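# Place tan bar as lower right stroke of a 6

## Task

Put one tan bar down flat with its long axis running toward and away from the robot, so that its far end touches the near edge of the yellow middle bar right at that bar's right end, with the two bars' right edges lined up, forming the bottom-right stroke of a figure 6. Do not disturb anything else, and finish with neither gripper nor arm in contact with any bar.

## Robot and tools

Robot: two six-joint arms, left_arm and right_arm, each with a parallel two-finger gripper and a wrist camera on a cable. The cable counts as part of the hand, so it must not touch objects, fixtures or the other arm. Two fixed head cameras on a stand behind the arms give images: cam_head_left and cam_head_right, each 672x504.

Frames: the scene frame has its origin at table-top height midway between the two nominal bases, +x out over the table, +z up, and left_arm on the +y side (image left/right does not follow arm names). Measured bases: left_arm at (-0.006, +0.246, 0) m, quat_wxyz (+1.000, 0, 0, +0.019); right_arm at (0, -0.273, 0) m, quat_wxyz (+1.000, 0, 0, -0.006). Each arm's printed end_effector_position (metres) and end_effector_quat_wxyz are in that arm's own base frame and can be off by a few cm, more at long reach. The position is the point between the finger pads, about 1 cm short of the tips; fingers point along gripper +z and close along gripper y.

Joint row layout (used by every tool): one flat list of 14 numbers covering both arms, always all 14 even if one arm moves. First left_arm's 7, then right_arm's 7. Within each arm the order is: shoulder, elbow, wrist roll, wrist pitch, waist, wrist yaw, opening. The six joint numbers are absolute target angles in radians (same convention as Joint positions). Stated ranges: shoulder 0.000 to 3.142, elbow 0.000 to 3.142, wrist roll -2.094 to 2.094, wrist pitch -1.571 to 1.571, waist -2.618 to 3.054, wrist yaw -1.571 to 1.571. Real ends may sit up to 0.059 rad either way; a target more than 0.059 past a stated end and beyond the current angle is refused, and a target past the real end is clipped (the result may say "joint sent to its limit"). Opening is an absolute command from -1 (closed) to +1 (fully open, 0.094 m pad gap). To keep an arm or gripper as it is, resend its current "Joint targets" and its present opening; a 0 opening is a real command.

Tools:
- execute_actions(actions, cameras): actions is a list of actions; each action is a list of up to 15 rows (one per 1/30 s step, an action lasting 0.5 s); a short action repeats its final row. Per step each joint target is kept within a lead of its measured angle (0.339 rad for waist, shoulder, elbow; 2.2 for the wrist joints), and if targets would shift the gripper over 200 mm, that arm's targets are scaled back. An empty actions list returns full state plus both camera images.
- move(target, speed, blend, opening_speed, grip_force, blocking, cameras): target is one 14-number row or a list of up to 15 rows, absolute joint angles. speed in rad/s (0.01 to 12.57, default 0.5) for the joint with farthest to travel; one value or one per target. blend in rad rounds corners between listed targets (0 = stop at each). opening_speed: rate of the opening command per second, at least 0.2. grip_force: newtons per pad, 10 to 50, one value or one per arm; it persists; lower forces close slowly. blocking=false returns early while motion continues; a new move replaces the old. Paths ignore obstacles and the other arm. Result adds a "move:" line: done, off_target (at rest but a joint over 0.035 rad from target), moving, held, or fault, plus limits=held if steps were withheld. Done does not mean no contact.
- wait(seconds 0 to 10, cameras): lets time pass holding commands.
- stop(cameras): brakes a running move.
- zoom_image(camera, region [x0,y0,x1,y1] pixels, at most 504 each way): closer look at the latest image of cam_head_left or cam_head_right.
- read_manual(section): licence texts only.
- finished_scene(scene): ends the scene; call it alone, once the bar is placed and both arms are clear.

Result lines: Joint positions and Joint velocities, one block per arm in the row order, then pad gap (m, m/s); "within noise" means at rest. Joint targets shows what joints are driven toward now. Joint torques in the same order (arm's weight included, offset and noisy; entries 1, 2, 5 wrap at ±28 N m). grip_measured is the opening on the -1..1 scale (reads a little wide when empty); grip_effort_nm is gripper motor effort, negative when closing, not a pad force. Tool commands gives present commands. "joint command not followed" means the clearance check altered targets. MOTOR HOT appears at 75 °C; at 90 °C that arm folds and idles, at 100 °C it collapses. Action results also list joint positions at some steps.

Grasping: pads squeeze roughly 50 to 64 N at full force; commanding below the touch reading builds force about 1 N per 0.001, jumping to the limit near 20 N. Release by commanding well above grip_measured.

Avoid: dropping the bar or releasing it while moving, knocking it or other bars off the table, fast contacts, hard presses against the table or the yellow bar, the arms touching or pressing each other (can end the scene), strain on camera cables, long stretched holds that heat motors, and any arm fault stop. Approach slowly, place gently, open, then lift clear.

Each tool is called as name(argument=value, ...) on one line, values as JSON.

## Session

execute_actions(actions=[])

zoom_image(camera="cam_head_left", region=[230, 145, 330, 220])

zoom_image(camera="cam_head_right", region=[240, 150, 340, 225])

zoom_image(camera="cam_head_left", region=[270, 170, 370, 245])

zoom_image(camera="cam_head_right", region=[270, 170, 370, 245])

Scene clock: 0.00 s.
left_arm: end_effector_position=(+0.4016, +0.0379, +0.1109) grip_measured=+1.000 grip_effort_nm=n/a end_effector_quat_wxyz=(+0.594, -0.068, +0.800, +0.046) | right_arm: end_effector_position=(+0.4052, +0.0114, +0.1024) grip_measured=+1.000 grip_effort_nm=n/a end_effector_quat_wxyz=(+0.585, +0.013, +0.811, -0.003)
Joint names: [shoulder, elbow, wrist roll, wrist pitch, waist, wrist yaw]
Joint positions: left_arm=[1.529 0.381 -0.043 0.853 0.039 -0.119 0.094] | right_arm=[1.553 0.392 0.037 0.84 0.06 0.077 0.094]
Joint velocities: within noise
Joint torques (N m): no reading
Motor temperatures (°C): left_arm=[31 33 26 30 28 28 26] | right_arm=[31 33 27 26 27 28 27]
Heat: left arm: 33 °C; right arm: 33 °C.
Joint targets: left_arm=[1.522 0.388 -0.043 0.855 0.039 -0.120] | right_arm=[1.545 0.400 0.036 0.844 0.060 0.078]
Tool commands: left_gripper/opening=+1.0 right_gripper/opening=+1.0

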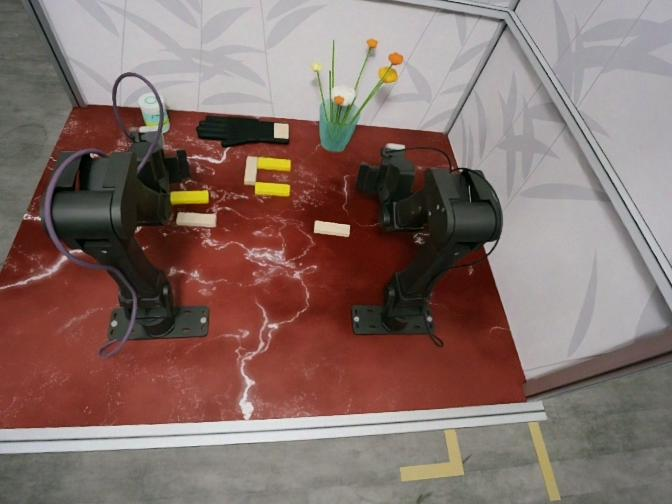

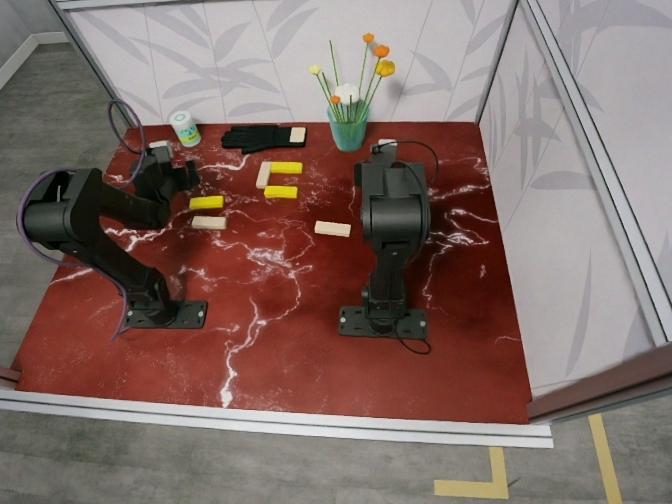

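Scaled by 5.040.

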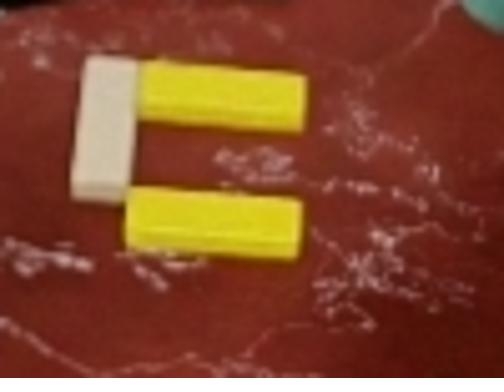

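Scaled by 5.040.

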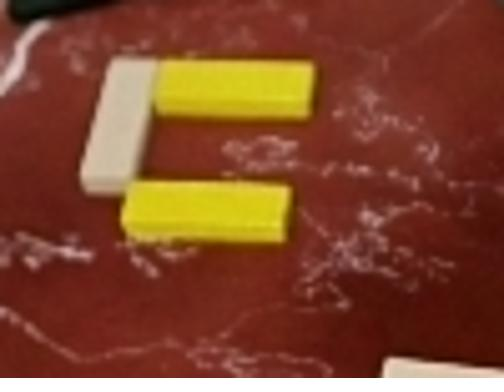

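Scaled by 5.040.

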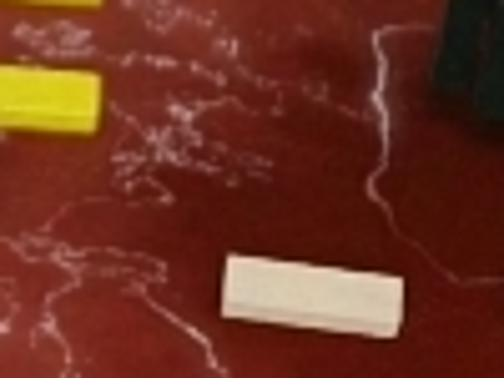

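Scaled by 5.040.

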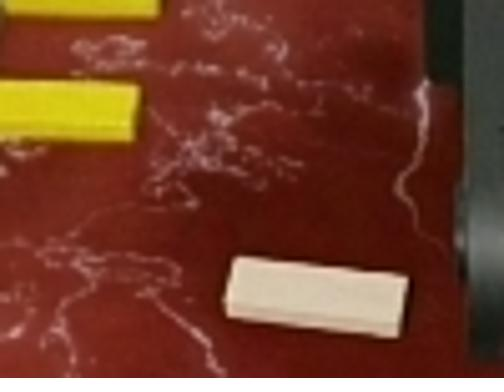

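move(target=[[1.522,0.388,-0.043,0.855,0.039,-0.12,1,1.62,1.2,-0.4,-0.2,0.3,0,1],[1.522,0.388,-0.043,0.855,0.039,-0.12,1,1.653,1.208,-0.926,-1.126,0.519,0,1],[1.522,0.388,-0.043,0.855,0.039,-0.12,1,1.736,1.029,-0.926,-0.864,0.519,0,1],[1.522,0.388,-0.043,0.855,0.039,-0.12,1,1.736,1.029,-0.926,-0.864,0.519,0,-0.9]], speed=[1.5,1.5,0.7,1], blend=[0.2,0.03,0,0], opening_speed=2, grip_force=25, cameras=["cam_head_left"])

zoom_image(camera="cam_head_left", region=[270, 170, 370, 245])

Scene clock: 12.37 s.
left_arm: end_effector_position=(+0.4016, +0.0379, +0.1109) grip_measured=+1.000 grip_effort_nm=0.00 end_effector_quat_wxyz=(+0.594, -0.068, +0.800, +0.046) | right_arm: end_effector_position=(+0.2511, +0.1409, +0.0192) grip_measured=-0.378 grip_effort_nm=-0.51 end_effector_quat_wxyz=(+0.001, -0.658, +0.753, -0.006)
Joint names: [shoulder, elbow, wrist roll, wrist pitch, waist, wrist yaw]
Joint positions: left_arm=[1.529 0.381 -0.043 0.853 0.039 -0.119 0.094] | right_arm=[1.723 1.033 -0.921 -0.876 0.516 0.012 0.029]
Joint torques (N m): left_arm=[-6.17 5.93 0 1.9 0.05 -0.04] | right_arm=[-5.34 5 -0.06 0.34 0.24 -0.11]
Heat: left arm: 34 °C; right arm: 34 °C.
Joint targets: left_arm=[1.522 0.388 -0.043 0.855 0.039 -0.120] | right_arm=[1.736 1.029 -0.926 -0.864 0.519 0.000]
grip_force (N): 25, 25
move: done
Images, in order (width x height): cam_head_left 672x504.

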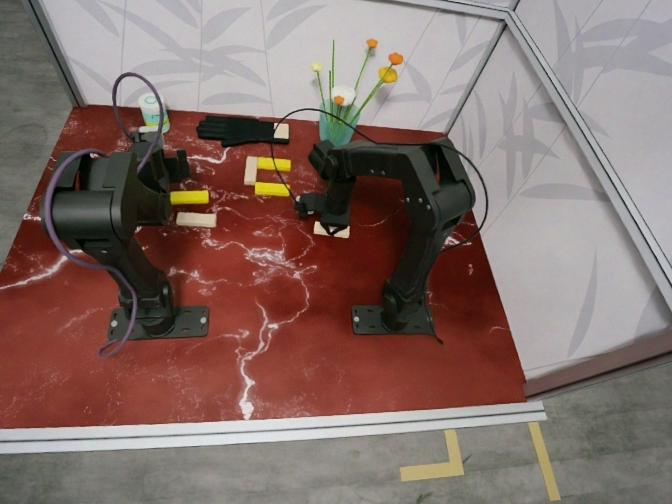

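Scaled by 5.040.

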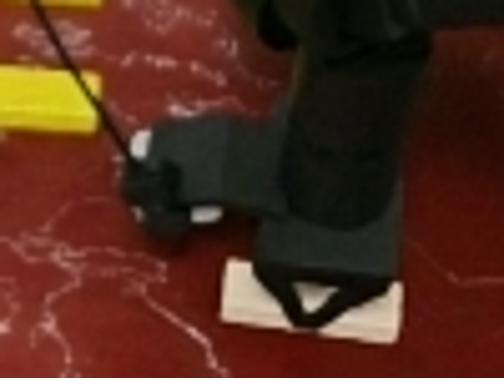

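move(target=[[1.522,0.388,-0.043,0.855,0.039,-0.12,1,1.653,1.208,-0.926,-1.126,0.519,0,-0.9],[1.522,0.388,-0.043,0.855,0.039,-0.12,1,2.113,1.816,0.712,-1.273,0.708,0,-0.9],[1.522,0.388,-0.043,0.855,0.039,-0.12,1,2.151,1.643,0.712,-1.062,0.708,0,-0.9]], speed=[1,1.2,0.5], blend=[0.05,0.03,0], cameras=["all"])

zoom_image(camera="cam_head_left", region=[230, 160, 330, 235])

zoom_image(camera="cam_head_right", region=[240, 165, 340, 240])

Scene clock: 16.67 s.
left_arm: end_effector_position=(+0.4016, +0.0379, +0.1109) grip_measured=+1.000 grip_effort_nm=0.01 end_effector_quat_wxyz=(+0.594, -0.068, +0.800, +0.046) | right_arm: end_effector_position=(+0.3097, +0.2640, +0.0301) grip_measured=-0.380 grip_effort_nm=-0.58 end_effector_quat_wxyz=(+0.004, +0.000, +1.000, +0.001)
Joint names: [shoulder, elbow, wrist roll, wrist pitch, waist, wrist yaw]
Joint positions: left_arm=[1.529 0.381 -0.043 0.853 0.039 -0.119 0.094] | right_arm=[2.132 1.647 0.706 -1.077 0.706 0.005 0.029]
Joint torques (N m): left_arm=[-6.16 5.91 -0.01 1.9 0.05 -0.04] | right_arm=[-9.09 5.44 0.05 0.33 0.24 -0.03]
Motor temperatures (°C): left_arm=[32 34 26 35 28 28 26] | right_arm=[32 35 27 28 27 28 27]
Heat: left arm: 35 °C; right arm: 35 °C.
Joint targets: left_arm=[1.522 0.388 -0.043 0.855 0.039 -0.120] | right_arm=[2.151 1.643 0.712 -1.062 0.708 0.000]
grip_force (N): 25, 25
move: done

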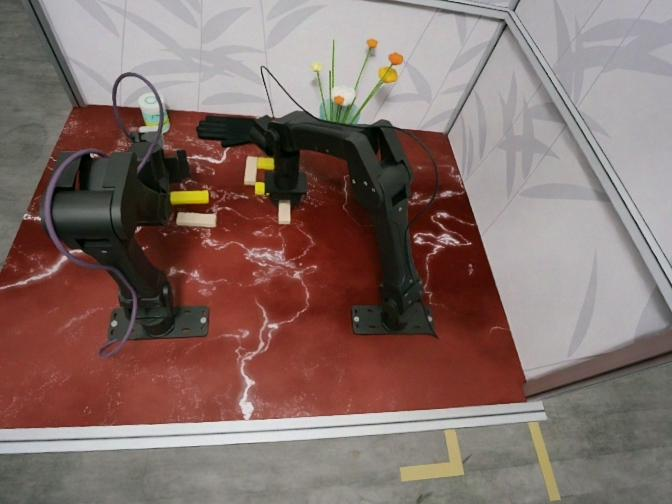

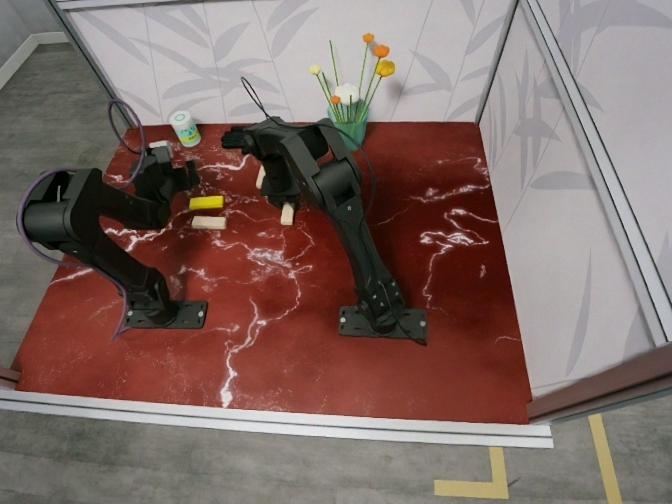

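Scaled by 5.040.

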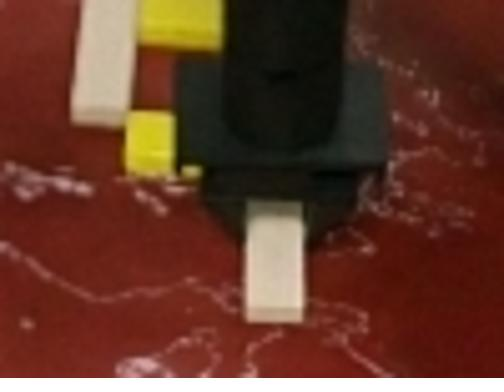

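Scaled by 5.040.

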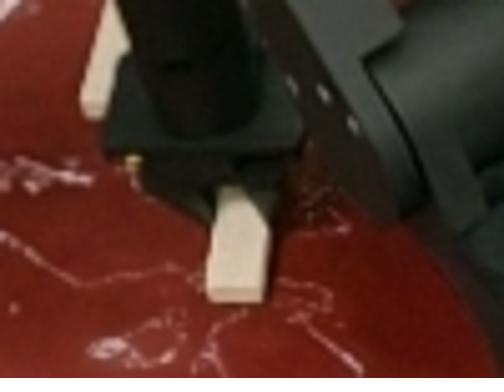

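move(target=[1.522,0.388,-0.043,0.855,0.039,-0.12,1,2.175,1.633,0.706,-1.037,0.696,0,-0.9], speed=0.25, cameras=["all"])

zoom_image(camera="cam_head_left", region=[230, 160, 330, 235])

zoom_image(camera="cam_head_right", region=[240, 165, 340, 240])

Scene clock: 19.10 s.
left_arm: end_effector_position=(+0.4016, +0.0379, +0.1109) grip_measured=+1.000 grip_effort_nm=0.01 end_effector_quat_wxyz=(+0.594, -0.068, +0.800, +0.046) | right_arm: end_effector_position=(+0.3132, +0.2650, +0.0232) grip_measured=-0.380 grip_effort_nm=-0.59 end_effector_quat_wxyz=(+0.006, +0.002, +1.000, +0.002)
Joint names: [shoulder, elbow, wrist roll, wrist pitch, waist, wrist yaw]
Joint positions: left_arm=[1.529 0.381 -0.043 0.853 0.039 -0.119 0.094] | right_arm=[2.147 1.642 0.706 -1.053 0.702 0.005 0.029]
Joint torques (N m): left_arm=[-6.15 5.93 -0.01 1.91 0.05 -0.04] | right_arm=[-8.61 4.93 -0.01 0.34 -0.54 -0.02]
Heat: left arm: 35 °C; right arm: 35 °C.
Joint targets: left_arm=[1.522 0.388 -0.043 0.855 0.039 -0.120] | right_arm=[2.175 1.633 0.706 -1.037 0.696 0.000]
grip_force (N): 25, 25
move: done

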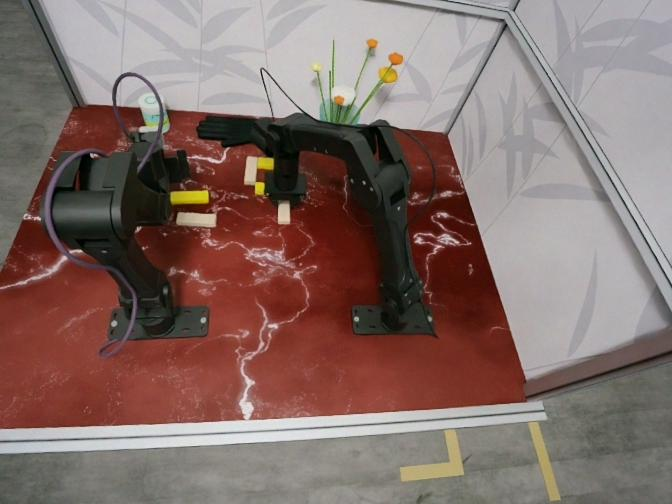

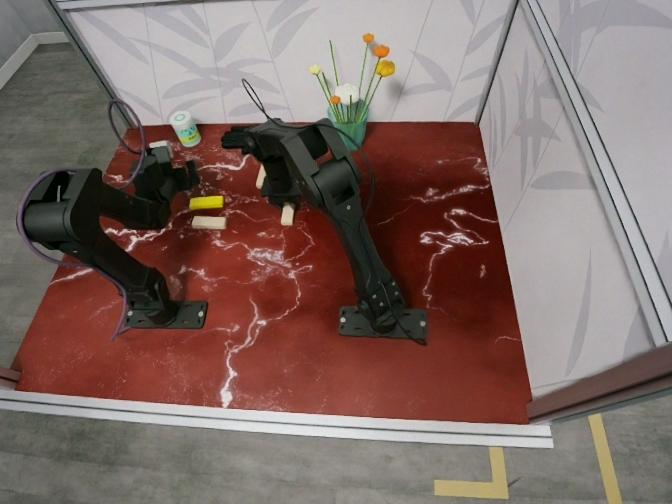

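Scaled by 5.040.

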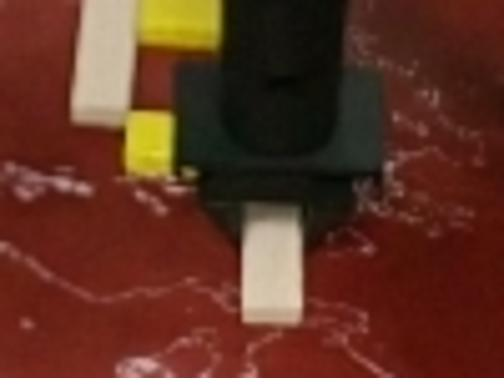

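Scaled by 5.040.

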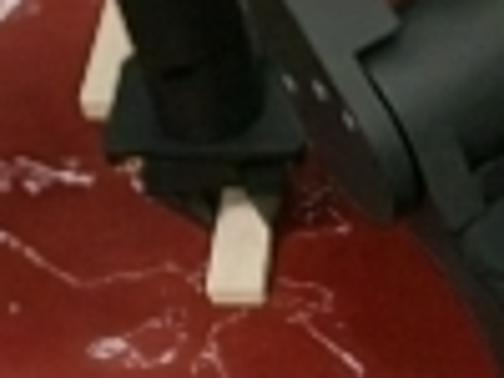

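move(target=[1.522,0.388,-0.043,0.855,0.039,-0.12,1,2.185,1.631,0.701,-1.027,0.690,0,-0.9], speed=0.25, cameras=["all"])

zoom_image(camera="cam_head_left", region=[230, 160, 330, 235])

zoom_image(camera="cam_head_right", region=[240, 165, 340, 240])

Scene clock: 20.80 s.
left_arm: end_effector_position=(+0.4016, +0.0379, +0.1109) grip_measured=+1.000 grip_effort_nm=0.01 end_effector_quat_wxyz=(+0.594, -0.068, +0.800, +0.046) | right_arm: end_effector_position=(+0.3154, +0.2647, +0.0219) grip_measured=-0.380 grip_effort_nm=-0.59 end_effector_quat_wxyz=(+0.006, +0.005, +1.000, +0.005)
Joint names: [shoulder, elbow, wrist roll, wrist pitch, waist, wrist yaw]
Joint positions: left_arm=[1.529 0.381 -0.043 0.853 0.039 -0.119 0.094] | right_arm=[2.151 1.642 0.705 -1.045 0.696 0 0.029]
Joint torques (N m): left_arm=[-6.16 5.91 -0.01 1.9 0.05 -0.04] | right_arm=[-8.03 4.77 -0.04 0.38 -0.54 0.03]
Heat: left arm: 36 °C; right arm: 35 °C.
Joint targets: left_arm=[1.522 0.388 -0.043 0.855 0.039 -0.120] | right_arm=[2.185 1.631 0.701 -1.027 0.690 0.000]
grip_force (N): 25, 25
move: done

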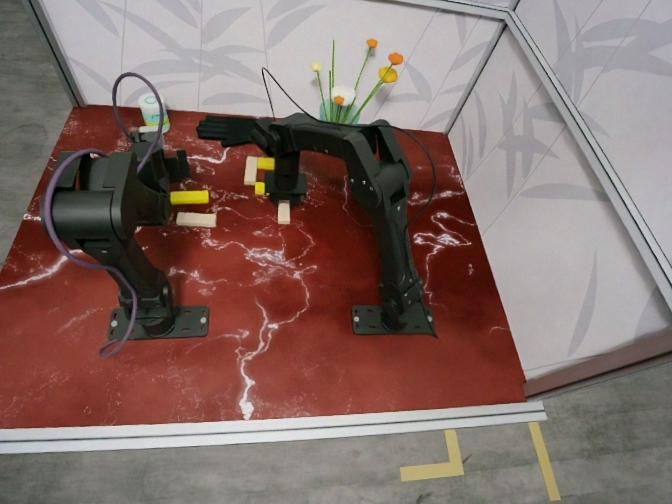

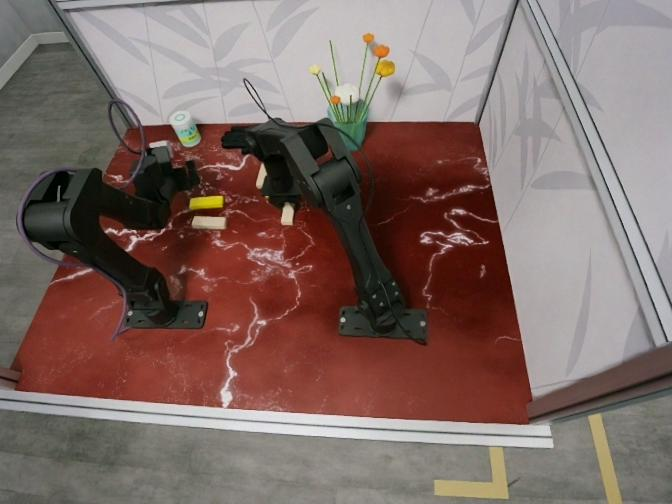

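Scaled by 5.040.

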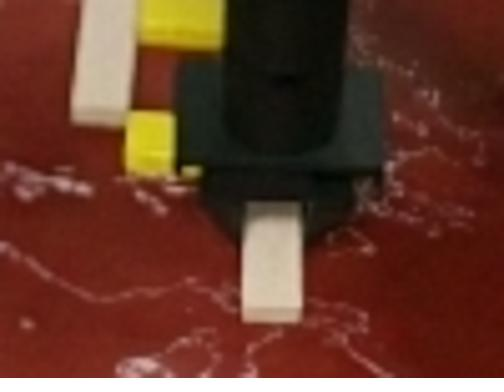

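Scaled by 5.040.

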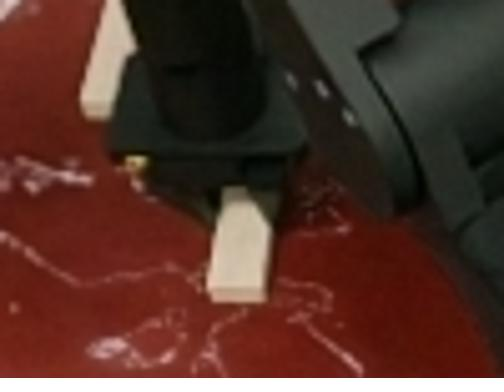

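move(target=[1.522,0.388,-0.043,0.855,0.039,-0.12,1,2.192,1.676,0.697,-1.055,0.686,0,-0.9], speed=0.2, cameras=["all"])

zoom_image(camera="cam_head_left", region=[230, 160, 330, 235])

zoom_image(camera="cam_head_right", region=[240, 165, 340, 240])

Scene clock: 22.73 s.
left_arm: end_effector_position=(+0.4016, +0.0379, +0.1109) grip_measured=+1.000 grip_effort_nm=0.01 end_effector_quat_wxyz=(+0.594, -0.068, +0.800, +0.046) | right_arm: end_effector_position=(+0.3155, +0.2647, +0.0217) grip_measured=-0.380 grip_effort_nm=-0.58 end_effector_quat_wxyz=(+0.003, +0.004, +1.000, +0.005)
Joint names: [shoulder, elbow, wrist roll, wrist pitch, waist, wrist yaw]
Joint positions: left_arm=[1.529 0.381 -0.043 0.853 0.039 -0.119 0.094] | right_arm=[2.157 1.65 0.701 -1.053 0.693 -0.005 0.029]
Joint torques (N m): left_arm=[-6.16 5.91 -0.01 1.91 0.06 -0.04] | right_arm=[-7.97 7.94 -0.08 0.16 -0.72 0.06]
Heat: left arm: 36 °C; right arm: 35 °C.
Joint targets: left_arm=[1.522 0.388 -0.043 0.855 0.039 -0.120] | right_arm=[2.192 1.676 0.697 -1.055 0.686 0.000]
grip_force (N): 25, 25
move: done

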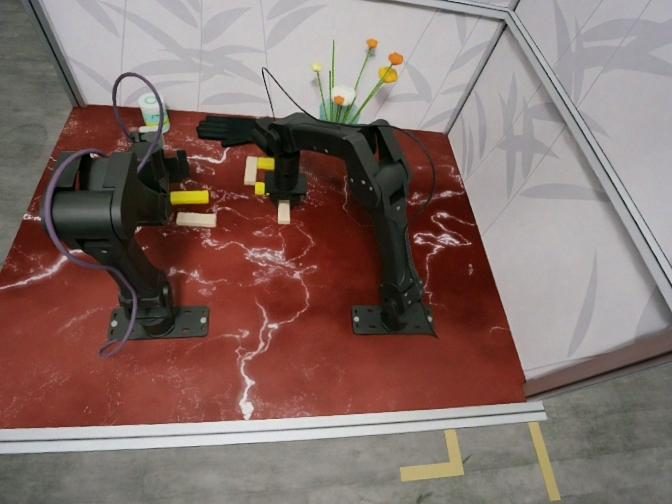

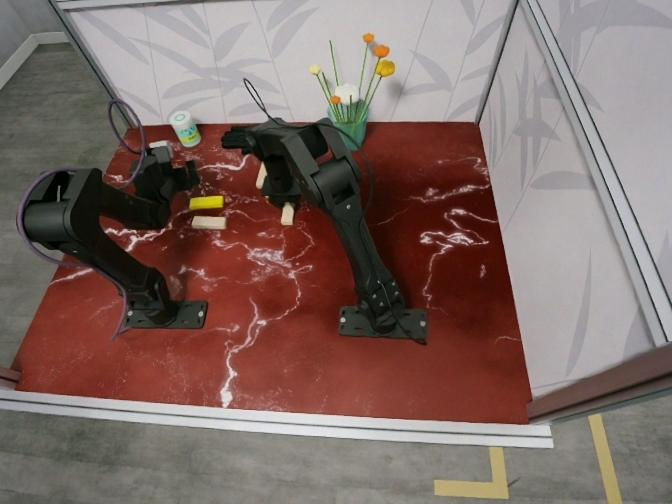

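Scaled by 5.040.

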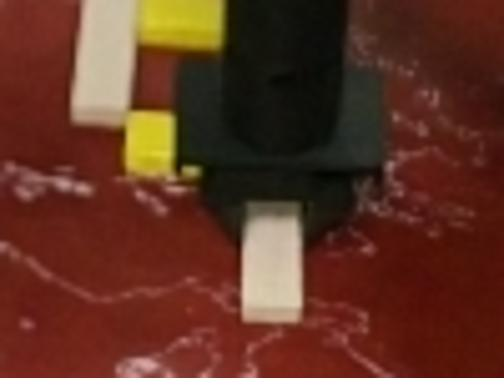

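Scaled by 5.040.

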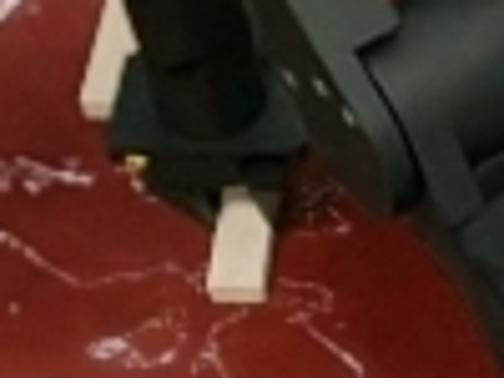

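move(target=[[1.522,0.388,-0.043,0.855,0.039,-0.12,1,2.192,1.676,0.697,-1.055,0.686,0,-0.9],[1.522,0.388,-0.043,0.855,0.039,-0.12,1,2.192,1.676,0.697,-1.055,0.687,0,0.2],[1.522,0.388,-0.043,0.855,0.039,-0.12,1,2.12,1.86,0.690,-1.31,0.687,0,0.2],[1.522,0.388,-0.043,0.855,0.039,-0.12,1,1.7,1.45,0.3,-1.25,0.3,0,-0.4]], speed=[1,1,0.8,1.2], opening_speed=1.5, blend=[0,0,0.05,0], cameras=["all"])

zoom_image(camera="cam_head_left", region=[230, 160, 330, 235])

zoom_image(camera="cam_head_right", region=[240, 165, 340, 240])

zoom_image(camera="cam_head_left", region=[265, 180, 305, 210])

Scene clock: 29.00 s.
left_arm: end_effector_position=(+0.4016, +0.0379, +0.1109) grip_measured=+1.000 grip_effort_nm=0.01 end_effector_quat_wxyz=(+0.594, -0.068, +0.800, +0.046) | right_arm: end_effector_position=(+0.3098, +0.0945, +0.1244) grip_measured=-0.398 grip_effort_nm=-0.10 end_effector_quat_wxyz=(+0.025, +0.005, +1.000, +0.006)
Joint names: [shoulder, elbow, wrist roll, wrist pitch, waist, wrist yaw]
Joint positions: left_arm=[1.529 0.381 -0.043 0.853 0.039 -0.119 0.094] | right_arm=[1.719 1.459 0.305 -1.259 0.295 0.004 0.028]
Joint torques (N m): left_arm=[-6.15 5.91 -0.01 1.9 0.03 -0.04] | right_arm=[-8.7 5.11 -0.08 0.36 0.44 -0.06]
Heat: left arm: 37 °C; right arm: 35 °C.
Joint targets: left_arm=[1.522 0.388 -0.043 0.855 0.039 -0.120] | right_arm=[1.700 1.450 0.300 -1.250 0.300 0.000]
grip_force (N): 25, 25
move: done

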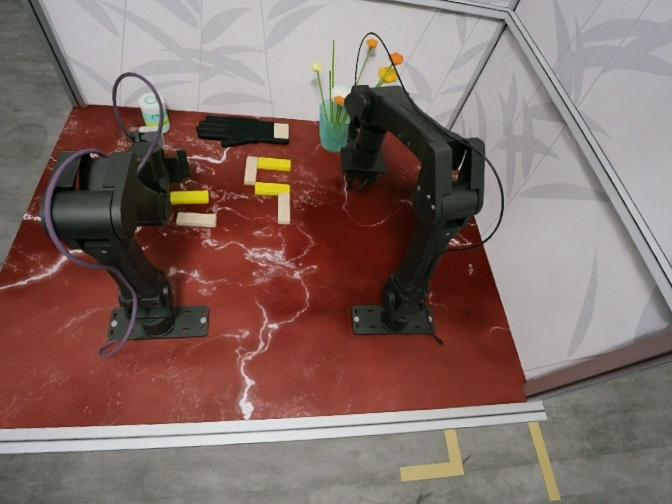

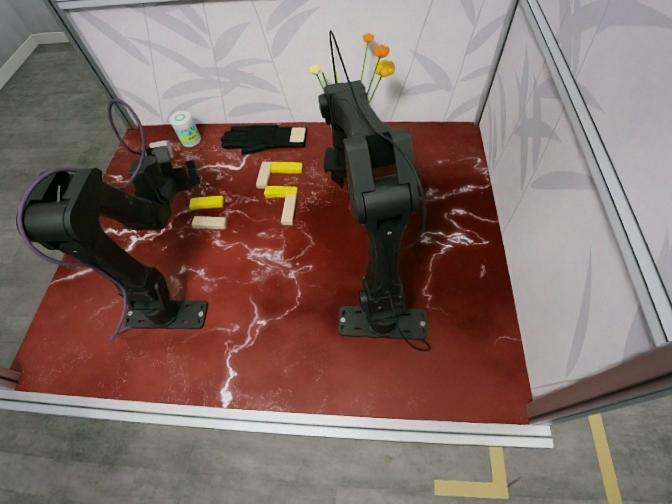

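Scaled by 5.040.

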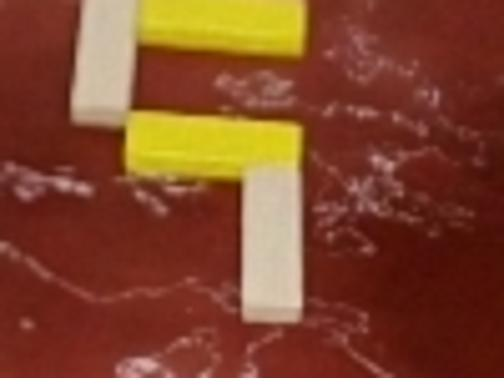

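Scaled by 5.040.

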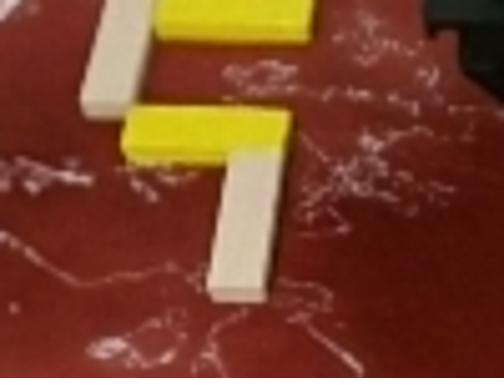

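Scaled by 12.600.

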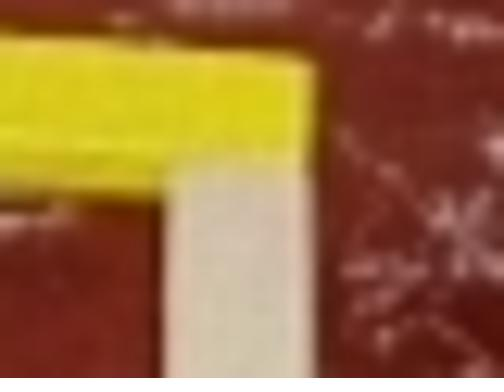

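finished_scene(scene=2)

The scene is finished: the task was done.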